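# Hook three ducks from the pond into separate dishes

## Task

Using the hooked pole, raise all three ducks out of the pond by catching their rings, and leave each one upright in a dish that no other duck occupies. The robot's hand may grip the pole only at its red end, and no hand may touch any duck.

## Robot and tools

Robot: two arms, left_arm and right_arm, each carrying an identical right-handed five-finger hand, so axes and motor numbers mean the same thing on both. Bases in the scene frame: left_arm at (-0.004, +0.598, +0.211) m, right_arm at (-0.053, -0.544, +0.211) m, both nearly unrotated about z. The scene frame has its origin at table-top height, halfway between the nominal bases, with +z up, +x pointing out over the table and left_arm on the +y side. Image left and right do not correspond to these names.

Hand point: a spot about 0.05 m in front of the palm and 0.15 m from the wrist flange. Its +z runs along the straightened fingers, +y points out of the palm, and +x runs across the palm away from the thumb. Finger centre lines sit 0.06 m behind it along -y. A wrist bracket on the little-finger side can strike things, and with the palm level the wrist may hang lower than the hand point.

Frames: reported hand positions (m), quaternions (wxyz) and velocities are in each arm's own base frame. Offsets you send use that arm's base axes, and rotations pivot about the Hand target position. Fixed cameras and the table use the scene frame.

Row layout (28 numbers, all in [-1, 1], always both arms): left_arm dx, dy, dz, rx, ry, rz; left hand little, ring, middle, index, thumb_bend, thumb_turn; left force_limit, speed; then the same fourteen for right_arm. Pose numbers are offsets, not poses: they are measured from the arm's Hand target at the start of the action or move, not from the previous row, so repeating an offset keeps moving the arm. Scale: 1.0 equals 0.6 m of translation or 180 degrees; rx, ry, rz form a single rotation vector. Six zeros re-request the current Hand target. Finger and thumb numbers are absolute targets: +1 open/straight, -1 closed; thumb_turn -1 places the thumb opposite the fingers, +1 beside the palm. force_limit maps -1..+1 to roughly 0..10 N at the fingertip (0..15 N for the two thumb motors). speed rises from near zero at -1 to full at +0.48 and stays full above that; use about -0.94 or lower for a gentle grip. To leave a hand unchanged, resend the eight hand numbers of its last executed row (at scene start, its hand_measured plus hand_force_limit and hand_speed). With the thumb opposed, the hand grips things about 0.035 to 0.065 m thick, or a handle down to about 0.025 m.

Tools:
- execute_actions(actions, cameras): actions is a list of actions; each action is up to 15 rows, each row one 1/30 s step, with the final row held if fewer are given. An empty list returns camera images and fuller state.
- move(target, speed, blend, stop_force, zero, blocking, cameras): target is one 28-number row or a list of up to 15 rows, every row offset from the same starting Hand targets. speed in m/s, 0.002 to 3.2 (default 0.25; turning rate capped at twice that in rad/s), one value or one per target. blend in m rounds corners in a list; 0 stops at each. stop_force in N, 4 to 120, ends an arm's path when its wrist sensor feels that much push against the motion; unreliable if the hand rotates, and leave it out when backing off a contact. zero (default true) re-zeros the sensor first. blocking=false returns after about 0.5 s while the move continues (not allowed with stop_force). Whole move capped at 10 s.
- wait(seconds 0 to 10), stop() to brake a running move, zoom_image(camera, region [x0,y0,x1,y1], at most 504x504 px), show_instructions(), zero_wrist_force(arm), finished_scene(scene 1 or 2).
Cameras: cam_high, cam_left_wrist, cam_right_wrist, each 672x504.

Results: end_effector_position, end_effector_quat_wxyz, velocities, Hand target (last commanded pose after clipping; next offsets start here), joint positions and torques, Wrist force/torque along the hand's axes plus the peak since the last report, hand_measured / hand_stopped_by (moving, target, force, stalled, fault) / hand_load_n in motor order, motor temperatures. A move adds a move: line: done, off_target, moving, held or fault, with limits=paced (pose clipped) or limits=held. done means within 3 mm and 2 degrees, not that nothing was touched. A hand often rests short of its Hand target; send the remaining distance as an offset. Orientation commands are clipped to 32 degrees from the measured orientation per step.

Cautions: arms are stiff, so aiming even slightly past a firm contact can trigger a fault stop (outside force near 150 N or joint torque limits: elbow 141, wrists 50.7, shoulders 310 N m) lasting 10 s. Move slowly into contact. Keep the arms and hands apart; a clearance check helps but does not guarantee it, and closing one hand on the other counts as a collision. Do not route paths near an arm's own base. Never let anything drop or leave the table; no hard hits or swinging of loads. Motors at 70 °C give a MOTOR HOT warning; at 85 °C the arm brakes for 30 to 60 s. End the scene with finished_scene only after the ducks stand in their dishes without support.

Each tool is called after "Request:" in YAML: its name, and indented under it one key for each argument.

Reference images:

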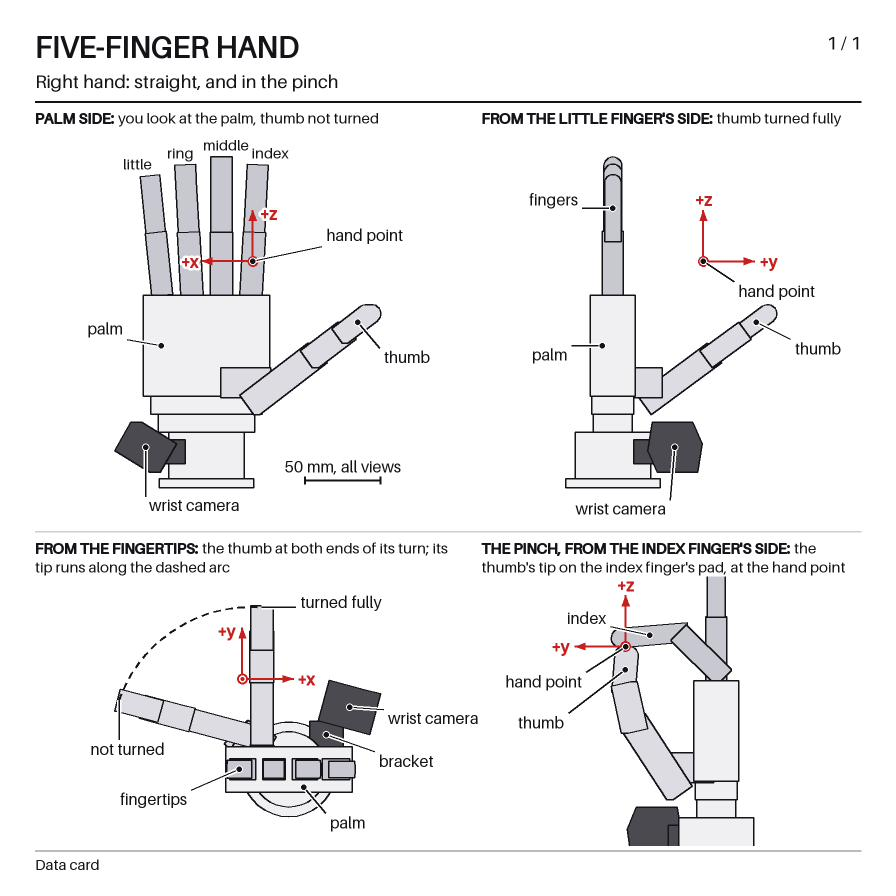

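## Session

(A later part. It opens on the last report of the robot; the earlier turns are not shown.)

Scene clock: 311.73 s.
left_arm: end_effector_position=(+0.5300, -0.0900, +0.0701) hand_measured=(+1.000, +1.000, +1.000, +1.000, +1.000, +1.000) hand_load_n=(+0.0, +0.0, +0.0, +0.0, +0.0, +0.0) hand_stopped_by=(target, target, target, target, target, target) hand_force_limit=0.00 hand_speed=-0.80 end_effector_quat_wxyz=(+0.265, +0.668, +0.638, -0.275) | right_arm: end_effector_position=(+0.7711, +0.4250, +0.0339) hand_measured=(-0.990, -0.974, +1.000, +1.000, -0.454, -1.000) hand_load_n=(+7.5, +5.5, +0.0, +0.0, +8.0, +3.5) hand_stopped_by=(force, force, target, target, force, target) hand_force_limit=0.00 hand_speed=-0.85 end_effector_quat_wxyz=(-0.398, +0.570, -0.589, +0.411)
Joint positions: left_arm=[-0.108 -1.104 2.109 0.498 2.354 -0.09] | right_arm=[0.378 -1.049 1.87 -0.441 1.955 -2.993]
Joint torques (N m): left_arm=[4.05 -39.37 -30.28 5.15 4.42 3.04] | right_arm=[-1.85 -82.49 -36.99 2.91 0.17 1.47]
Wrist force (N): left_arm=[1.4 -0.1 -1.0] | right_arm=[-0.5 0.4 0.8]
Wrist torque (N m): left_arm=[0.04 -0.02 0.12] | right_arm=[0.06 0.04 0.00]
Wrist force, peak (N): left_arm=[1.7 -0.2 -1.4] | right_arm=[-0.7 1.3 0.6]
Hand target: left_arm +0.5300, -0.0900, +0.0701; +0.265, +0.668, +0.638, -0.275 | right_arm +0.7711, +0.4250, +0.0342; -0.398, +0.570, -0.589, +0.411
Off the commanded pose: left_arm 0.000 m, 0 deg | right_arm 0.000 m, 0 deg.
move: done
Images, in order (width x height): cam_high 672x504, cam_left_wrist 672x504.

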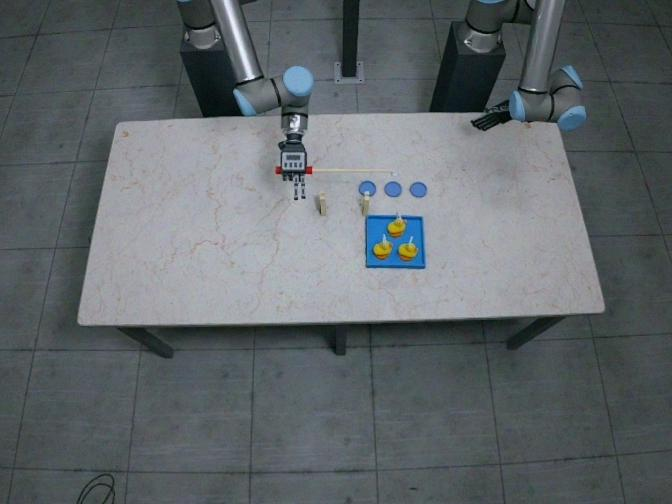

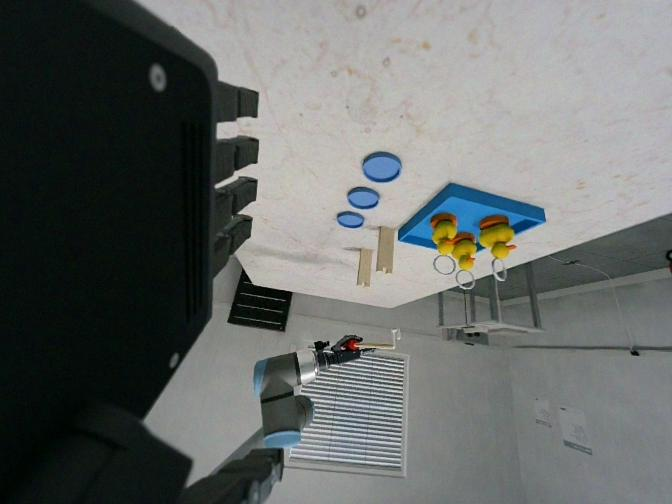

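Request:
move:
  target:
    - [0,0,0,0,0,0,1,1,1,1,1,1,0,-0.8,0.2917,-0.1767,0,0,0,0,-1,-0.985,1,1,-0.98,-1,0.0,-0.85]
    - [0,0,0,0,0,0,1,1,1,1,1,1,0,-0.8,0.2917,-0.1767,-0.2267,0,0,0,-1,-0.985,1,1,-0.98,-1,0.0,-0.85]
  speed: 0.1
  blend: [0.04,0]
  cameras: ["cam_high", "cam_left_wrist"]

Request:
zoom_image:
  camera: "cam_left_wrist"
  region: [410, 225, 510, 300]

Request:
zoom_image:
  camera: "cam_high"
  region: [350, 205, 430, 271]

Scene clock: 408.20 s.
left_arm: end_effector_position=(+0.5300, -0.0900, +0.0701) hand_measured=(+1.000, +1.000, +1.000, +1.000, +1.000, +1.000) hand_load_n=(+0.0, +0.0, +0.0, +0.0, +0.0, +0.0) hand_stopped_by=(target, target, target, target, target, target) hand_force_limit=0.00 hand_speed=-0.80 end_effector_quat_wxyz=(+0.265, +0.668, +0.638, -0.275) | right_arm: end_effector_position=(+0.9461, +0.3189, -0.1015) hand_measured=(-0.990, -0.974, +1.000, +1.000, -0.454, -1.000) hand_load_n=(+7.5, +5.5, +0.0, +0.0, +8.5, +3.5) hand_stopped_by=(force, force, target, target, force, target) hand_force_limit=0.00 hand_speed=-0.85 end_effector_quat_wxyz=(-0.398, +0.570, -0.589, +0.411)
Joint positions: left_arm=[-0.108 -1.104 2.109 0.498 2.354 -0.09] | right_arm=[0.165 -0.769 1.668 -0.541 1.756 -3.073]
Joint torques (N m): left_arm=[3.9 -40.87 -30.17 5.08 4.5 3.12] | right_arm=[-2.71 -66.57 -32.83 -2.42 0.4 -2.28]
Wrist force (N): left_arm=[1.5 0.0 -0.9] | right_arm=[-0.5 0.4 1.3]
Wrist torque (N m): left_arm=[0.07 -0.02 0.13] | right_arm=[-0.01 0.02 -0.04]
Wrist force, peak (N): left_arm=[1.9 -0.1 -1.1] | right_arm=[-0.7 0.8 1.7]
Hand target: left_arm +0.5300, -0.0900, +0.0701; +0.265, +0.668, +0.638, -0.275 | right_arm +0.9461, +0.3190, -0.1019; -0.398, +0.570, -0.589, +0.411
Off the commanded pose: left_arm 0.000 m, 0 deg | right_arm 0.000 m, 0 deg.
move: done
Images, in order (width x height): cam_high 672x504, cam_left_wrist 672x504.

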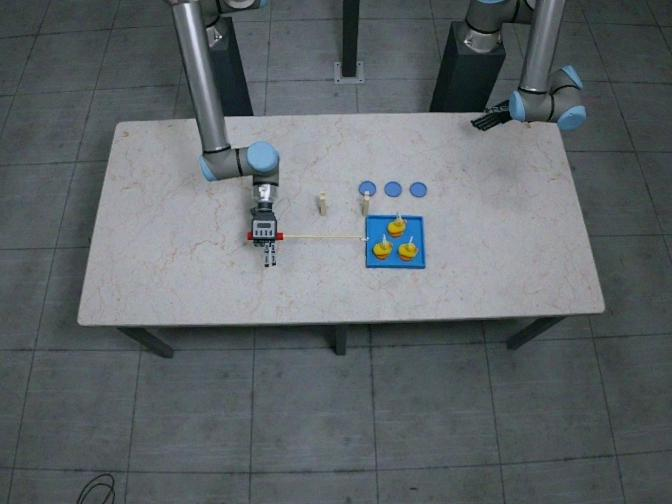

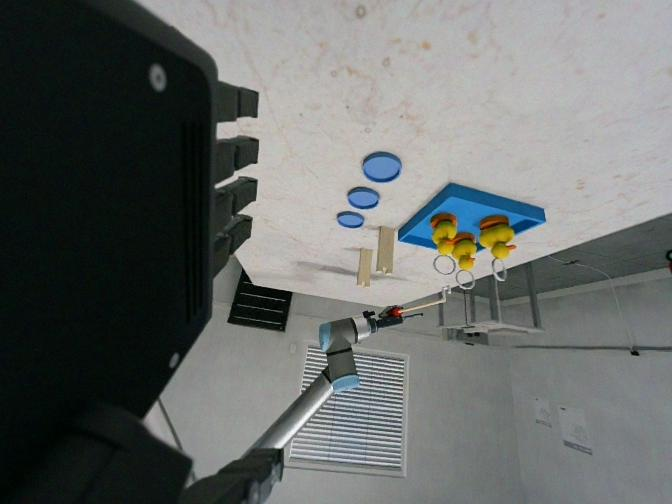

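Scaled by 5.040 from the camera's 672x504 image, which has a finer 960x720 frame.

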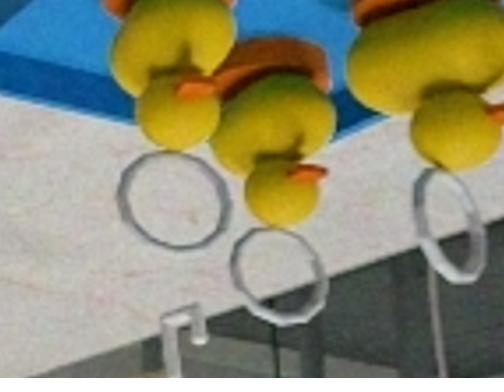

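Scaled by 6.300 from the camera's 672x504 image, which has a finer 960x720 frame.

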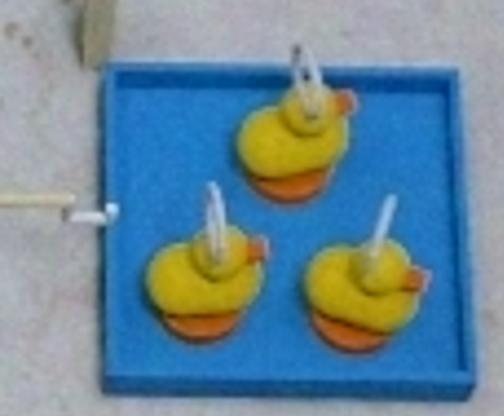

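Request:
move:
  target: [0,0,0,0,0,0,1,1,1,1,1,1,0,-0.8,0.004,0,-0.0175,0,0,0,-1,-0.985,1,1,-0.98,-1,0.0,-0.85]
  speed: 0.05
  cameras: ["cam_high", "cam_left_wrist"]

Request:
zoom_image:
  camera: "cam_left_wrist"
  region: [430, 245, 490, 300]

Request:
zoom_image:
  camera: "cam_high"
  region: [360, 222, 400, 262]

Scene clock: 421.23 s.
left_arm: end_effector_position=(+0.5300, -0.0900, +0.0701) hand_measured=(+1.000, +1.000, +1.000, +1.000, +1.000, +1.000) hand_load_n=(+0.0, +0.0, +0.0, +0.0, +0.0, +0.0) hand_stopped_by=(target, target, target, target, target, target) hand_force_limit=0.00 hand_speed=-0.80 end_effector_quat_wxyz=(+0.265, +0.668, +0.638, -0.275) | right_arm: end_effector_position=(+0.9484, +0.3190, -0.1121) hand_measured=(-0.990, -0.974, +1.000, +1.000, -0.454, -1.000) hand_load_n=(+7.5, +5.5, +0.0, +0.0, +8.0, +3.5) hand_stopped_by=(force, force, target, target, force, target) hand_force_limit=0.00 hand_speed=-0.85 end_effector_quat_wxyz=(-0.398, +0.570, -0.589, +0.411)
Joint positions: left_arm=[-0.108 -1.104 2.109 0.498 2.354 -0.09] | right_arm=[0.165 -0.753 1.662 -0.551 1.756 -3.073]
Joint torques (N m): left_arm=[4.66 -41.24 -29.84 5.33 4.38 3.31] | right_arm=[-17.18 -68.99 -33.9 -3.07 -2.01 -2.46]
Wrist force (N): left_arm=[1.4 -0.1 -1.0] | right_arm=[-0.5 0.4 1.4]
Wrist torque (N m): left_arm=[0.04 -0.01 0.12] | right_arm=[-0.02 0.01 -0.04]
Wrist force, peak (N): left_arm=[1.9 -0.2 -1.0] | right_arm=[-0.6 0.8 1.5]
Hand target: left_arm +0.5300, -0.0900, +0.0701; +0.265, +0.668, +0.638, -0.275 | right_arm +0.9485, +0.3190, -0.1124; -0.398, +0.570, -0.589, +0.411
Off the commanded pose: left_arm 0.000 m, 0 deg | right_arm 0.000 m, 0 deg.
move: done
Images, in order (width x height): cam_high 672x504, cam_left_wrist 672x504.

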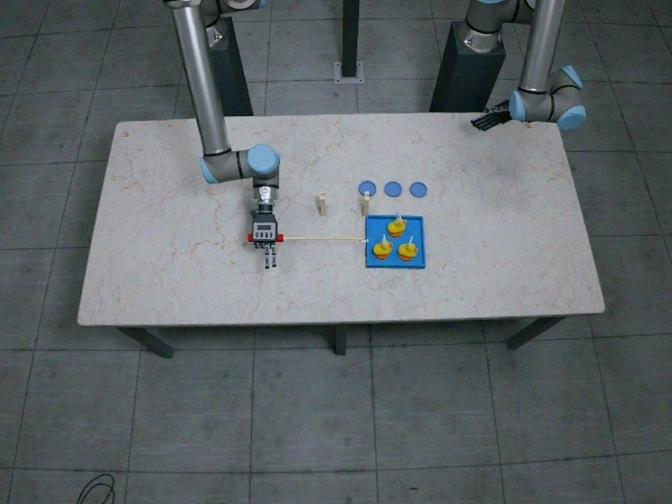

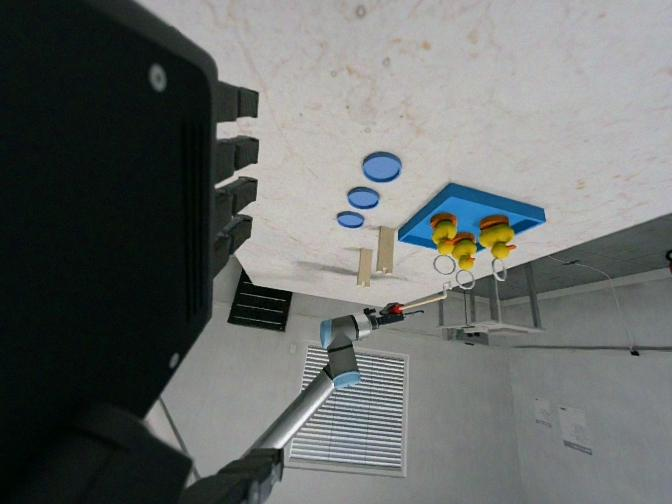

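Scaled by 8.400 from the camera's 672x504 image, which has a finer 960x720 frame.

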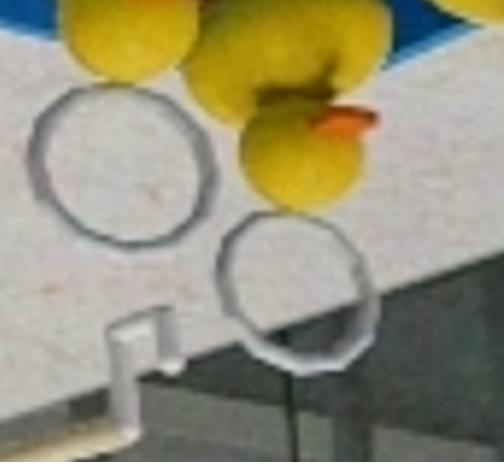

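Scaled by 12.600 from the camera's 672x504 image, which has a finer 960x720 frame.

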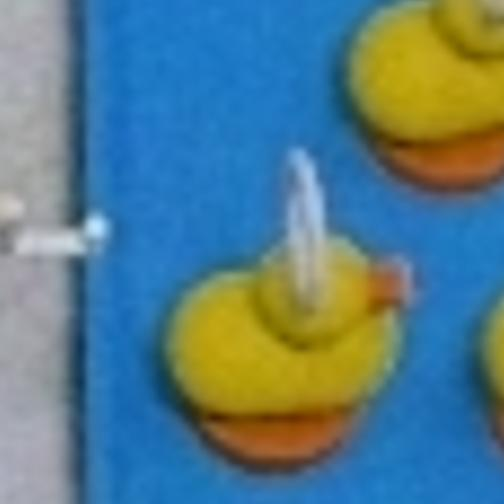

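Request:
move:
  target: [0,0,0,0,0,0,1,1,1,1,1,1,0,-0.8,-0.0025,0.1175,0,0,0,0,-1,-0.985,1,1,-0.98,-1,0.0,-0.85]
  speed: 0.03
  cameras: ["cam_high", "cam_left_wrist"]

Request:
zoom_image:
  camera: "cam_left_wrist"
  region: [430, 245, 490, 300]

Request:
zoom_image:
  camera: "cam_high"
  region: [360, 222, 400, 262]

Scene clock: 437.10 s.
left_arm: end_effector_position=(+0.5300, -0.0900, +0.0701) hand_measured=(+1.000, +1.000, +1.000, +1.000, +1.000, +1.000) hand_load_n=(+0.0, +0.0, +0.0, +0.0, +0.0, +0.0) hand_stopped_by=(target, target, target, target, target, target) hand_force_limit=0.00 hand_speed=-0.80 end_effector_quat_wxyz=(+0.265, +0.668, +0.638, -0.275) | right_arm: end_effector_position=(+0.9470, +0.3891, -0.1124) hand_measured=(-0.990, -0.974, +1.000, +1.000, -0.454, -1.000) hand_load_n=(+7.5, +5.5, +0.0, +0.0, +8.0, +3.5) hand_stopped_by=(force, force, target, target, force, target) hand_force_limit=0.00 hand_speed=-0.85 end_effector_quat_wxyz=(-0.398, +0.570, -0.589, +0.411)
Joint positions: left_arm=[-0.108 -1.104 2.109 0.498 2.354 -0.09] | right_arm=[0.254 -0.722 1.593 -0.506 1.839 -3.041]
Joint torques (N m): left_arm=[3.72 -39.51 -28.87 5.2 4.2 3.04] | right_arm=[17.46 -73.7 -35.55 4.2 2.41 2.54]
Wrist force (N): left_arm=[1.6 -0.2 -0.9] | right_arm=[-0.3 0.5 1.4]
Wrist torque (N m): left_arm=[0.04 -0.03 0.12] | right_arm=[-0.02 -0.04 -0.34]
Wrist force, peak (N): left_arm=[1.8 -0.1 -1.2] | right_arm=[-0.7 0.2 1.8]
Hand target: left_arm +0.5300, -0.0900, +0.0701; +0.265, +0.668, +0.638, -0.275 | right_arm +0.9470, +0.3895, -0.1124; -0.398, +0.570, -0.589, +0.411
Off the commanded pose: left_arm 0.000 m, 0 deg | right_arm 0.000 m, 0 deg.
move: done
Images, in order (width x height): cam_high 672x504, cam_left_wrist 672x504.

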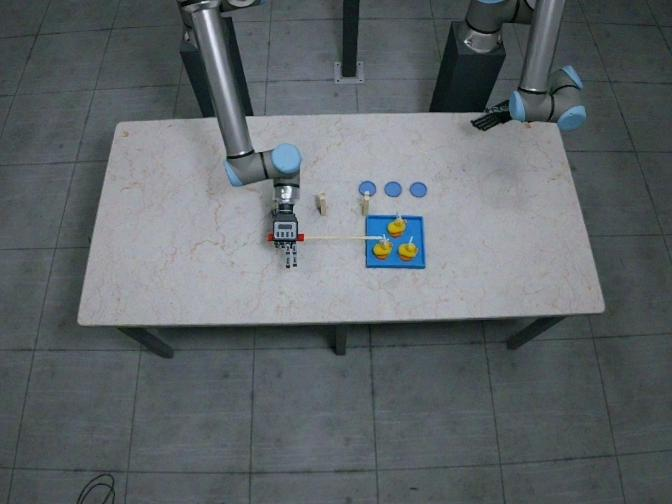

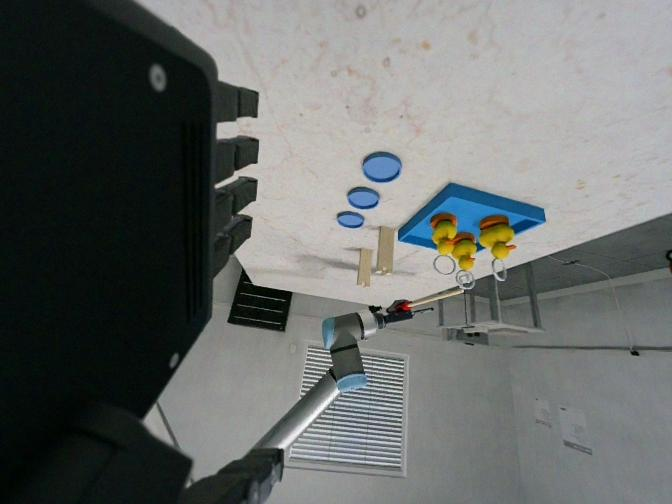

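Scaled by 8.400 from the camera's 672x504 image, which has a finer 960x720 frame.

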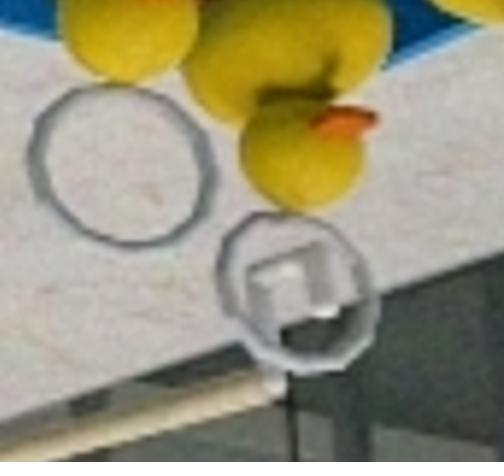

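Scaled by 12.600 from the camera's 672x504 image, which has a finer 960x720 frame.

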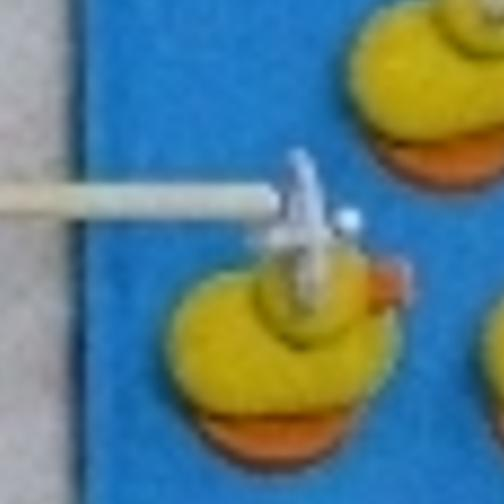

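Request:
move:
  target:
    - [0,0,0,0,0,0,1,1,1,1,1,1,0,-0.8,0,0,0.0583,0,0,0,-1,-0.985,1,1,-0.98,-1,0.0,-0.85]
    - [0,0,0,0,0,0,1,1,1,1,1,1,0,-0.8,0,0,0.3167,0,0,0,-1,-0.985,1,1,-0.98,-1,0.0,-0.85]
  speed: [0.03,0.06]
  blend: [0.01,0]
  cameras: ["cam_high", "cam_left_wrist"]

Request:
zoom_image:
  camera: "cam_high"
  region: [350, 200, 430, 266]

Scene clock: 448.03 s.
left_arm: end_effector_position=(+0.5300, -0.0900, +0.0701) hand_measured=(+1.000, +1.000, +1.000, +1.000, +1.000, +1.000) hand_load_n=(-0.5, +0.0, +0.0, +0.0, +0.0, +0.0) hand_stopped_by=(target, target, target, target, target, target) hand_force_limit=0.00 hand_speed=-0.80 end_effector_quat_wxyz=(+0.265, +0.668, +0.638, -0.275) | right_arm: end_effector_position=(+0.9470, +0.3895, +0.0774) hand_measured=(-0.990, -0.974, +1.000, +1.000, -0.454, -1.000) hand_load_n=(+7.0, +5.5, +0.0, +0.0, +8.5, +3.5) hand_stopped_by=(force, force, target, target, force, target) hand_force_limit=0.00 hand_speed=-0.85 end_effector_quat_wxyz=(-0.398, +0.570, -0.589, +0.411) end_effector_velocity=(+0.000, +0.000, +0.006) end_effector_angular_velocity=(+0.000, -0.003, +0.000)
Joint positions: left_arm=[-0.108 -1.104 2.109 0.498 2.354 -0.09] | right_arm=[0.254 -0.933 1.559 -0.261 1.84 -3.041]
Joint velocities: left_arm=[within noise] | right_arm=[0 -0.005 -0.001 0.003 0 0]
Joint torques (N m): left_arm=[3.36 -41.63 -29.51 5.24 4.21 3.07] | right_arm=[11.65 -90.54 -41.21 4.34 0.33 -0.52]
Wrist force (N): left_arm=[1.8 0.0 -0.8] | right_arm=[-0.3 0.9 1.5]
Wrist torque (N m): left_arm=[0.06 -0.06 0.14] | right_arm=[-0.04 0.04 -0.50]
Wrist force, peak (N): left_arm=[1.9 -0.4 -1.2] | right_arm=[-0.5 1.2 1.6]
Hand target: left_arm +0.5300, -0.0900, +0.0701; +0.265, +0.668, +0.638, -0.275 | right_arm +0.9470, +0.3895, +0.0777; -0.398, +0.570, -0.589, +0.411
Off the commanded pose: left_arm 0.000 m, 0 deg | right_arm 0.000 m, 0 deg.
move: done
Images, in order (width x height): cam_high 672x504, cam_left_wrist 672x504.

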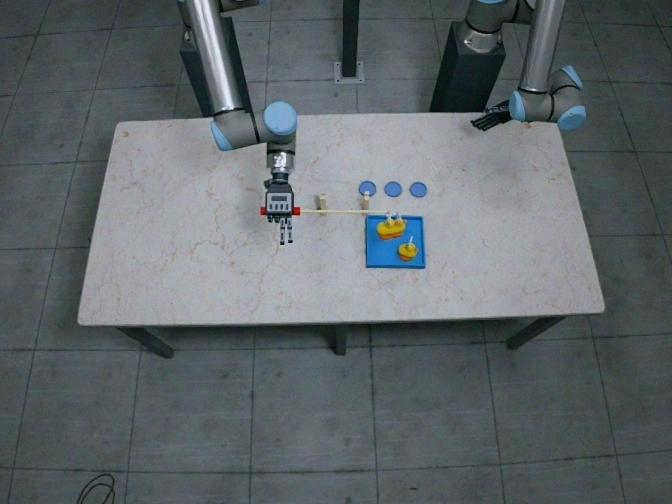

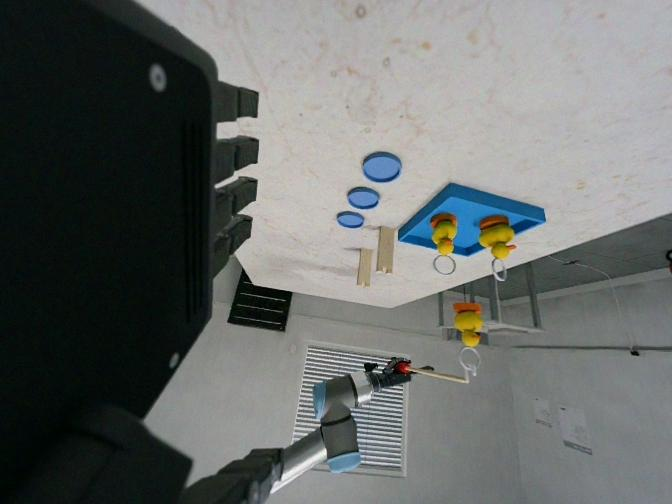

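Scaled by 6.300 from the camera's 672x504 image, which has a finer 960x720 frame.

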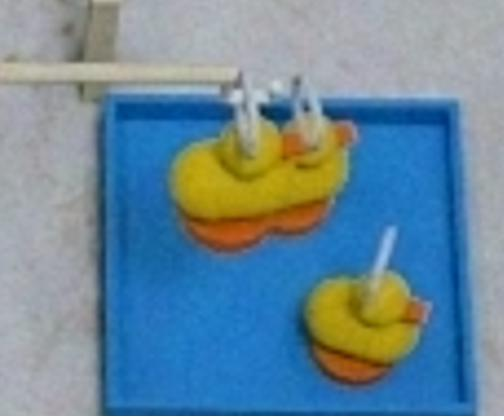

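Request:
move:
  target: [0,0,0,0,0,0,1,1,1,1,1,1,0,-0.8,-0.6267,0.2958,0,0,0,-0.111,-1,-0.985,1,1,-0.98,-1,0.0,-0.85]
  speed: 0.085

Request:
move:
  target: [0,0,0,0,0,0,1,1,1,1,1,1,0,-0.8,0,0,-0.2395,0,0,0,-1,-0.985,1,1,-0.98,-1,0.0,-0.85]
  speed: 0.06
  cameras: ["cam_high", "cam_left_wrist"]

Request:
zoom_image:
  camera: "cam_high"
  region: [390, 150, 450, 210]

Scene clock: 476.43 s.
left_arm: end_effector_position=(+0.5300, -0.0900, +0.0701) hand_measured=(+1.000, +1.000, +1.000, +1.000, +1.000, +1.000) hand_load_n=(+0.0, +0.0, +0.0, +0.0, +0.0, +0.0) hand_stopped_by=(target, target, target, target, target, target) hand_force_limit=0.00 hand_speed=-0.80 end_effector_quat_wxyz=(+0.265, +0.668, +0.638, -0.275) | right_arm: end_effector_position=(+0.5710, +0.5669, +0.0777) hand_measured=(-0.990, -0.974, +1.000, +1.000, -0.454, -1.000) hand_load_n=(+7.0, +5.5, +0.0, +0.0, +8.5, +3.0) hand_stopped_by=(force, force, target, target, force, target) hand_force_limit=0.00 hand_speed=-0.85 end_effector_quat_wxyz=(+0.321, -0.460, +0.679, -0.474)
Joint positions: left_arm=[-0.108 -1.104 2.109 0.498 2.354 -0.09] | right_arm=[0.818 -0.97 1.688 0.073 2.636 -2.419]
Joint torques (N m): left_arm=[4.11 -42.63 -29.72 5.08 3.78 2.75] | right_arm=[20.86 -62.17 -38.44 5.87 2.89 2.69]
Wrist force (N): left_arm=[1.7 -0.5 -0.9] | right_arm=[-0.7 1.1 1.0]
Wrist torque (N m): left_arm=[-0.01 -0.06 0.13] | right_arm=[0.03 0.12 -0.52]
Wrist force, peak (N): left_arm=[2.0 -0.2 -1.0] | right_arm=[0.0 1.0 2.2]
Hand target: left_arm +0.5300, -0.0900, +0.0701; +0.265, +0.668, +0.638, -0.275 | right_arm +0.5710, +0.5669, +0.0777; +0.321, -0.460, +0.679, -0.474
Off the commanded pose: left_arm 0.000 m, 0 deg | right_arm 0.000 m, 0 deg.
move: done

Scene clock: 479.33 s.
left_arm: end_effector_position=(+0.5300, -0.0900, +0.0701) hand_measured=(+1.000, +1.000, +1.000, +1.000, +1.000, +1.000) hand_load_n=(+0.0, +0.0, +0.0, +0.0, +0.0, +0.0) hand_stopped_by=(target, target, target, target, target, target) hand_force_limit=0.00 hand_speed=-0.80 end_effector_quat_wxyz=(+0.265, +0.668, +0.638, -0.275) | right_arm: end_effector_position=(+0.5709, +0.5669, -0.0658) hand_measured=(-0.990, -0.974, +1.000, +1.000, -0.454, -1.000) hand_load_n=(+7.0, +5.5, +0.0, +0.0, +8.5, +3.5) hand_stopped_by=(force, force, target, target, force, target) hand_force_limit=0.00 hand_speed=-0.85 end_effector_quat_wxyz=(+0.321, -0.460, +0.679, -0.474) end_effector_velocity=(+0.000, +0.000, -0.004) end_effector_angular_velocity=(+0.000, +0.000, +0.000)
Joint positions: left_arm=[-0.108 -1.104 2.109 0.498 2.354 -0.09] | right_arm=[0.818 -0.798 1.711 -0.123 2.636 -2.418]
Joint velocities: left_arm=[within noise] | right_arm=[0 0.005 -0.001 -0.003 0 0.001]
Joint torques (N m): left_arm=[3.63 -42.61 -29.46 5.05 3.82 2.53] | right_arm=[14.72 -65.6 -31.15 0.32 2.77 -1.95]
Wrist force (N): left_arm=[1.7 0.1 -0.7] | right_arm=[-0.6 0.8 1.0]
Wrist torque (N m): left_arm=[0.07 -0.06 0.14] | right_arm=[-0.01 0.08 -0.54]
Wrist force, peak (N): left_arm=[1.9 0.0 -0.9] | right_arm=[-0.7 1.3 1.2]
Hand target: left_arm +0.5300, -0.0900, +0.0701; +0.265, +0.668, +0.638, -0.275 | right_arm +0.5710, +0.5669, -0.0660; +0.321, -0.460, +0.679, -0.474
Off the commanded pose: left_arm 0.000 m, 0 deg | right_arm 0.000 m, 0 deg.
move: done
Images, in order (width x height): cam_high 672x504, cam_left_wrist 672x504.

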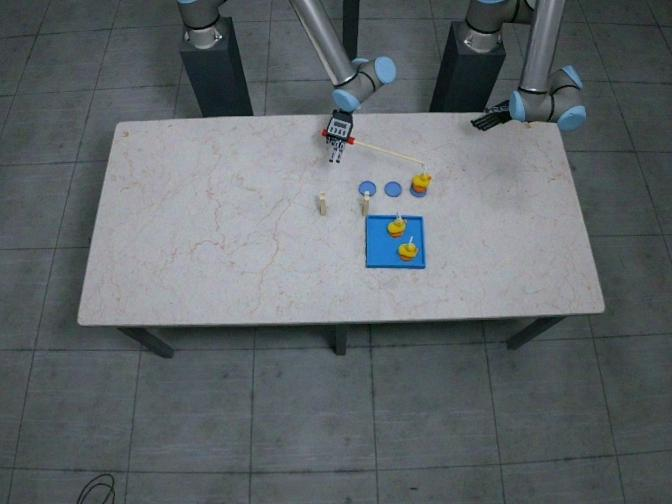

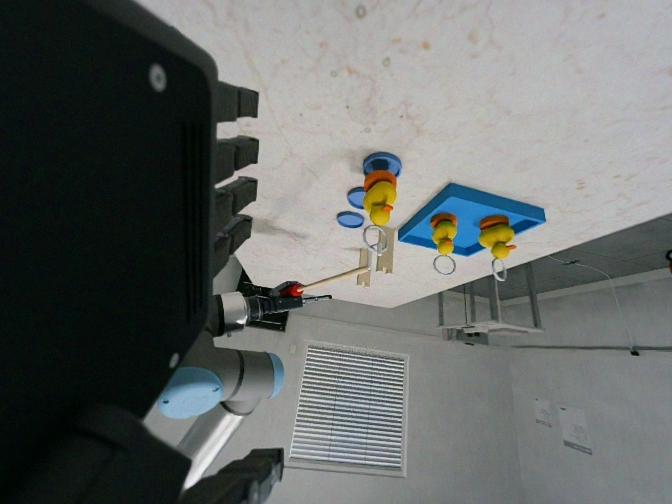

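Scaled by 8.400 from the camera's 672x504 image, which has a finer 960x720 frame.

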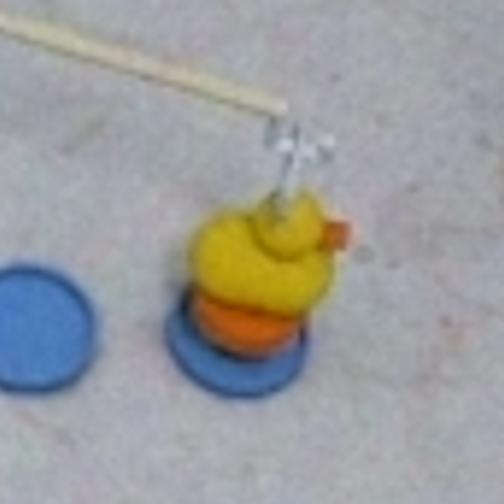

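Request:
move:
  target: [0,0,0,0,0,0,1,1,1,1,1,1,0,-0.8,-0.0067,-0.0017,-0.03,0,0,0,-1,-0.985,1,1,-0.98,-1,0.0,-0.85]
  speed: 0.03

Request:
wait:
  seconds: 1
  cameras: ["cam_high", "cam_left_wrist"]

Request:
zoom_image:
  camera: "cam_high"
  region: [405, 170, 435, 200]

Request:
zoom_image:
  camera: "cam_left_wrist"
  region: [345, 145, 425, 255]

Scene clock: 490.60 s.
left_arm: end_effector_position=(+0.5300, -0.0900, +0.0701) hand_measured=(+1.000, +1.000, +1.000, +1.000, +1.000, +1.000) hand_load_n=(+0.0, +0.0, +0.0, +0.0, +0.0, +0.0) hand_stopped_by=(target, target, target, target, target, target) hand_force_limit=0.00 hand_speed=-0.80 end_effector_quat_wxyz=(+0.265, +0.668, +0.638, -0.275) | right_arm: end_effector_position=(+0.5670, +0.5659, -0.0837) hand_measured=(-0.990, -0.974, +1.000, +1.000, -0.454, -1.000) hand_load_n=(+7.0, +5.5, +0.0, +0.0, +8.5, +3.0) hand_stopped_by=(force, force, target, target, force, target) hand_force_limit=0.00 hand_speed=-0.85 end_effector_quat_wxyz=(+0.321, -0.460, +0.679, -0.474)
Joint positions: left_arm=[-0.108 -1.104 2.109 0.498 2.354 -0.09] | right_arm=[0.821 -0.777 1.716 -0.145 2.638 -2.413]
Joint torques (N m): left_arm=[4.49 -42.27 -29.91 4.84 3.25 2.74] | right_arm=[16.03 -72.01 -12.68 -0.07 3.13 3.06]
Wrist force (N): left_arm=[1.6 -0.1 -1.0] | right_arm=[-0.7 1.0 1.1]
Wrist torque (N m): left_arm=[0.05 -0.04 0.14] | right_arm=[0.00 0.09 -0.58]
Wrist force, peak (N): left_arm=[1.9 0.1 -1.0] | right_arm=[-0.9 1.3 1.3]
Hand target: left_arm +0.5300, -0.0900, +0.0701; +0.265, +0.668, +0.638, -0.275 | right_arm +0.5670, +0.5659, -0.0840; +0.321, -0.460, +0.679, -0.474
Off the commanded pose: left_arm 0.000 m, 0 deg | right_arm 0.000 m, 0 deg.
move: done

Scene clock: 491.60 s.
left_arm: end_effector_position=(+0.5300, -0.0900, +0.0701) hand_measured=(+1.000, +1.000, +1.000, +1.000, +1.000, +1.000) hand_load_n=(+0.0, +0.0, +0.0, +0.0, -0.5, +0.0) hand_stopped_by=(target, target, target, target, target, target) hand_force_limit=0.00 hand_speed=-0.80 end_effector_quat_wxyz=(+0.265, +0.668, +0.638, -0.275) | right_arm: end_effector_position=(+0.5670, +0.5659, -0.0840) hand_measured=(-0.990, -0.974, +1.000, +1.000, -0.454, -1.000) hand_load_n=(+7.0, +6.0, -0.5, -0.5, +8.5, +3.5) hand_stopped_by=(force, force, target, target, force, target) hand_force_limit=0.00 hand_speed=-0.85 end_effector_quat_wxyz=(+0.321, -0.460, +0.679, -0.474)
Joint positions: left_arm=[-0.108 -1.104 2.109 0.498 2.354 -0.09] | right_arm=[0.821 -0.776 1.716 -0.145 2.638 -2.413]
Joint torques (N m): left_arm=[4.52 -43.33 -30.03 5.06 3.42 2.68] | right_arm=[17.39 -66.06 -11.97 -0.74 3.05 2.71]
Wrist force (N): left_arm=[1.6 -0.2 -0.8] | right_arm=[-0.5 1.0 0.9]
Wrist torque (N m): left_arm=[0.03 -0.05 0.14] | right_arm=[0.02 0.06 -0.57]
Wrist force, peak (N): left_arm=[1.8 -0.2 -1.1] | right_arm=[-0.7 1.4 1.1]
Hand target: left_arm +0.5300, -0.0900, +0.0701; +0.265, +0.668, +0.638, -0.275 | right_arm +0.5670, +0.5659, -0.0840; +0.321, -0.460, +0.679, -0.474
Off the commanded pose: left_arm 0.000 m, 0 deg | right_arm 0.000 m, 0 deg.
wait: 1.00 s; at rest by 0.17 s
Images, in order (width x height): cam_high 672x504, cam_left_wrist 672x504.

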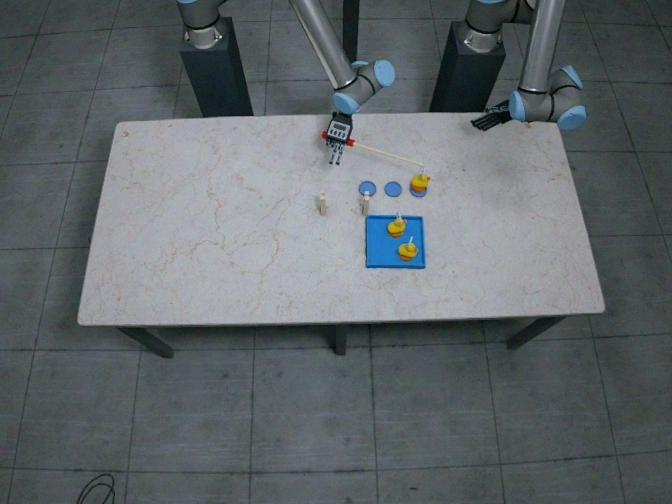

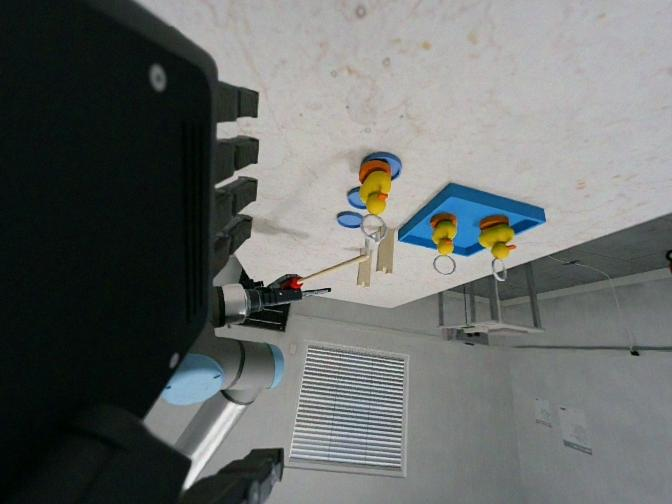

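Scaled by 16.800 from the camera's 672x504 image, which has a finer 960x720 frame.

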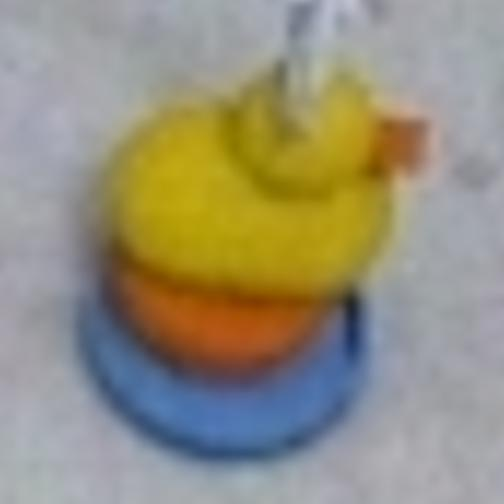

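Scaled by 4.582 from the camera's 672x504 image, which has a finer 960x720 frame.

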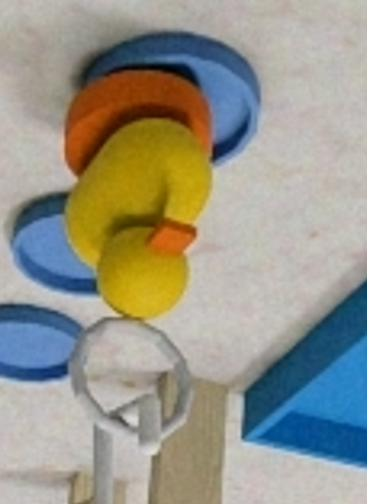

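Request:
wait:
  seconds: 1
  cameras: ["cam_high", "cam_left_wrist"]

Request:
zoom_image:
  camera: "cam_high"
  region: [405, 170, 435, 200]

Request:
zoom_image:
  camera: "cam_left_wrist"
  region: [345, 145, 425, 255]

Scene clock: 506.93 s.
left_arm: end_effector_position=(+0.5300, -0.0900, +0.0701) hand_measured=(+1.000, +1.000, +1.000, +1.000, +1.000, +1.000) hand_load_n=(+0.0, +0.0, +0.0, +0.0, +0.0, +0.0) hand_stopped_by=(target, target, target, target, target, target) hand_force_limit=0.00 hand_speed=-0.80 end_effector_quat_wxyz=(+0.265, +0.668, +0.638, -0.275) | right_arm: end_effector_position=(+0.5670, +0.5659, -0.0840) hand_measured=(-0.990, -0.974, +1.000, +1.000, -0.454, -1.000) hand_load_n=(+7.0, +5.5, +0.0, +0.0, +8.5, +3.0) hand_stopped_by=(force, force, target, target, force, target) hand_force_limit=0.00 hand_speed=-0.85 end_effector_quat_wxyz=(+0.321, -0.460, +0.679, -0.474)
Joint positions: left_arm=[-0.108 -1.104 2.109 0.498 2.354 -0.09] | right_arm=[0.821 -0.776 1.716 -0.145 2.638 -2.413]
Joint torques (N m): left_arm=[3.61 -43.06 -29.71 5.21 3.53 2.61] | right_arm=[15.31 -66.34 -13.24 -0.15 1.97 1.91]
Wrist force (N): left_arm=[1.5 -0.1 -0.8] | right_arm=[-0.7 1.0 1.2]
Wrist torque (N m): left_arm=[0.05 -0.02 0.13] | right_arm=[-0.01 0.09 -0.58]
Wrist force, peak (N): left_arm=[2.1 -0.3 -0.8] | right_arm=[-0.6 1.3 1.3]
Hand target: left_arm +0.5300, -0.0900, +0.0701; +0.265, +0.668, +0.638, -0.275 | right_arm +0.5670, +0.5659, -0.0840; +0.321, -0.460, +0.679, -0.474
Off the commanded pose: left_arm 0.000 m, 0 deg | right_arm 0.000 m, 0 deg.
wait: 1.00 s; at rest from the start
Images, in order (width x height): cam_high 672x504, cam_left_wrist 672x504.

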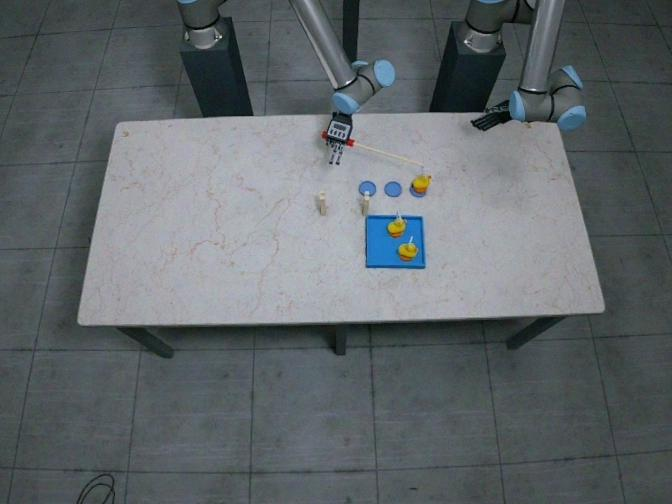

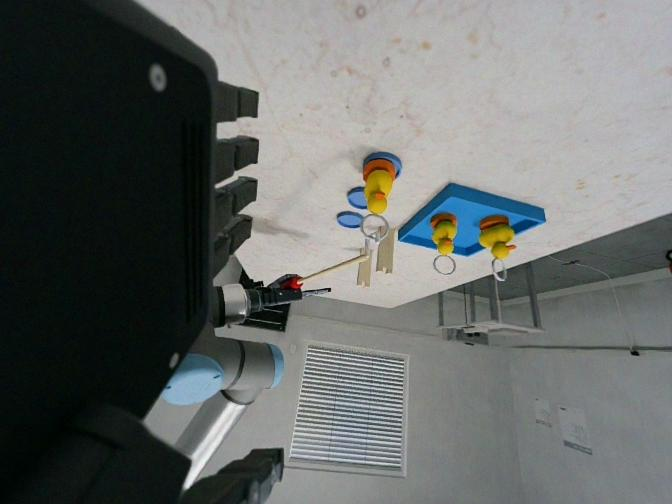

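Scaled by 16.800 from the camera's 672x504 image, which has a finer 960x720 frame.

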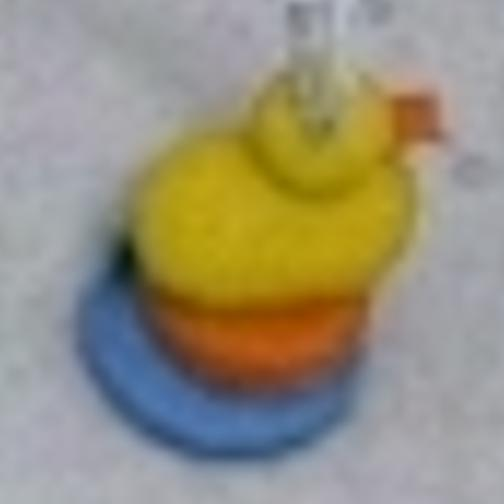

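Scaled by 4.582 from the camera's 672x504 image, which has a finer 960x720 frame.

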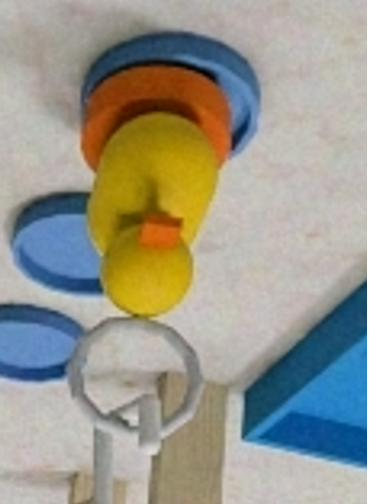

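Request:
wait:
  seconds: 4
  cameras: ["cam_high"]

Request:
zoom_image:
  camera: "cam_high"
  region: [405, 170, 435, 200]

Request:
wait:
  seconds: 1
  cameras: ["cam_high", "cam_left_wrist"]

Request:
zoom_image:
  camera: "cam_high"
  region: [405, 170, 435, 200]

Scene clock: 515.80 s.
left_arm: end_effector_position=(+0.5300, -0.0900, +0.0701) hand_measured=(+1.000, +1.000, +1.000, +1.000, +1.000, +1.000) hand_load_n=(+0.0, +0.0, +0.0, +0.0, +0.0, +0.0) hand_stopped_by=(target, target, target, target, target, target) hand_force_limit=0.00 hand_speed=-0.80 end_effector_quat_wxyz=(+0.265, +0.668, +0.638, -0.275) | right_arm: end_effector_position=(+0.5670, +0.5659, -0.0840) hand_measured=(-0.990, -0.974, +1.000, +1.000, -0.454, -1.000) hand_load_n=(+7.0, +5.5, +0.0, +0.0, +8.5, +3.0) hand_stopped_by=(force, force, target, target, force, target) hand_force_limit=0.00 hand_speed=-0.85 end_effector_quat_wxyz=(+0.321, -0.460, +0.679, -0.474)
Joint positions: left_arm=[-0.108 -1.104 2.109 0.498 2.354 -0.09] | right_arm=[0.821 -0.776 1.716 -0.145 2.638 -2.413]
Joint torques (N m): left_arm=[3.98 -41.79 -29.69 5.1 3.52 2.29] | right_arm=[12.98 -65.89 -13.85 -0.03 1.6 1.95]
Wrist force (N): left_arm=[1.8 -0.1 -0.7] | right_arm=[-0.6 0.9 1.0]
Wrist torque (N m): left_arm=[0.05 -0.06 0.15] | right_arm=[-0.01 0.07 -0.58]
Wrist force, peak (N): left_arm=[1.9 -0.2 -1.0] | right_arm=[-0.5 1.3 1.3]
Hand target: left_arm +0.5300, -0.0900, +0.0701; +0.265, +0.668, +0.638, -0.275 | right_arm +0.5670, +0.5659, -0.0840; +0.321, -0.460, +0.679, -0.474
Off the commanded pose: left_arm 0.000 m, 0 deg | right_arm 0.000 m, 0 deg.
wait: 4.00 s; at rest from the start
Images, in order (width x height): cam_high 672x504.

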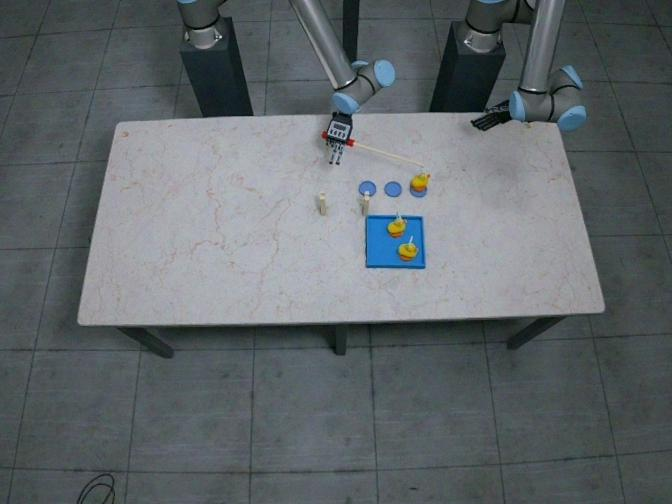

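Scaled by 16.800 from the camera's 672x504 image, which has a finer 960x720 frame.

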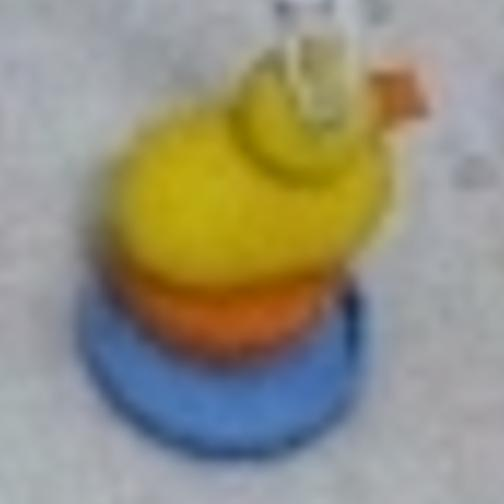

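Scene clock: 516.80 s.
left_arm: end_effector_position=(+0.5300, -0.0900, +0.0701) hand_measured=(+1.000, +1.000, +1.000, +1.000, +1.000, +1.000) hand_load_n=(+0.0, +0.0, +0.0, +0.0, +0.0, +0.0) hand_stopped_by=(target, target, target, target, target, target) hand_force_limit=0.00 hand_speed=-0.80 end_effector_quat_wxyz=(+0.265, +0.668, +0.638, -0.275) | right_arm: end_effector_position=(+0.5670, +0.5659, -0.0840) hand_measured=(-0.990, -0.974, +1.000, +1.000, -0.454, -1.000) hand_load_n=(+7.0, +5.5, +0.0, +0.0, +8.5, +3.5) hand_stopped_by=(force, force, target, target, force, target) hand_force_limit=0.00 hand_speed=-0.85 end_effector_quat_wxyz=(+0.321, -0.460, +0.679, -0.474)
Joint positions: left_arm=[-0.108 -1.104 2.109 0.498 2.354 -0.09] | right_arm=[0.821 -0.776 1.716 -0.145 2.638 -2.413]
Joint torques (N m): left_arm=[2.98 -40.39 -29.89 5.1 3.28 2.79] | right_arm=[14.32 -65.75 -14.3 0.03 1.14 1.79]
Wrist force (N): left_arm=[1.4 -0.1 -0.4] | right_arm=[-0.6 0.9 1.0]
Wrist torque (N m): left_arm=[0.03 -0.01 0.12] | right_arm=[-0.02 0.08 -0.58]
Wrist force, peak (N): left_arm=[1.9 0.0 -0.9] | right_arm=[-0.5 1.2 1.1]
Hand target: left_arm +0.5300, -0.0900, +0.0701; +0.265, +0.668, +0.638, -0.275 | right_arm +0.5670, +0.5659, -0.0840; +0.321, -0.460, +0.679, -0.474
Off the commanded pose: left_arm 0.000 m, 0 deg | right_arm 0.000 m, 0 deg.
wait: 1.00 s; at rest by 0.17 s
Images, in order (width x height): cam_high 672x504, cam_left_wrist 672x504.

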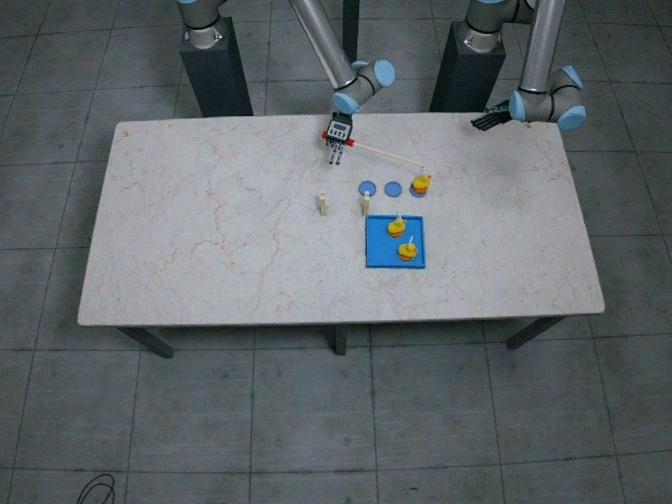

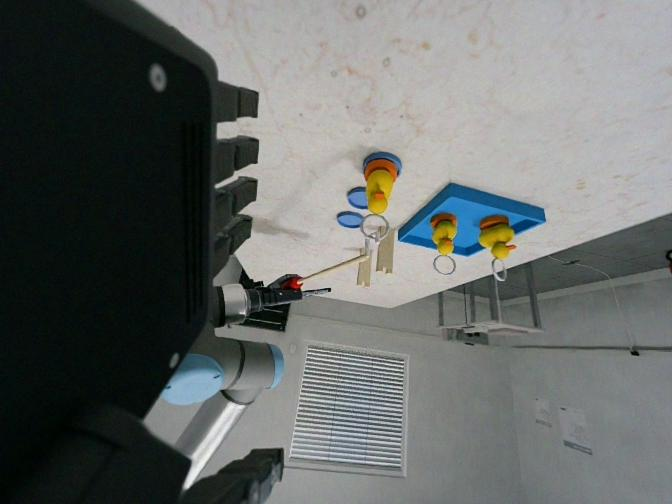

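Scaled by 16.800 from the camera's 672x504 image, which has a finer 960x720 frame.

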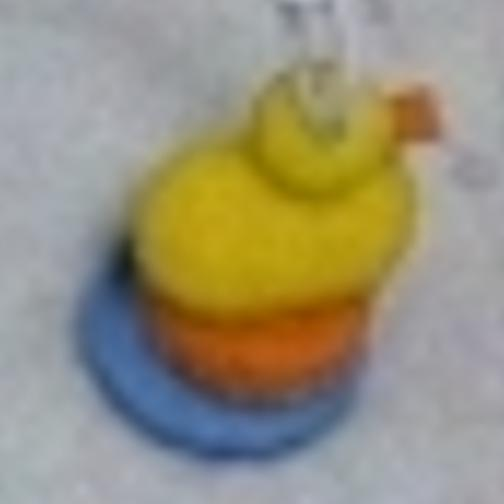

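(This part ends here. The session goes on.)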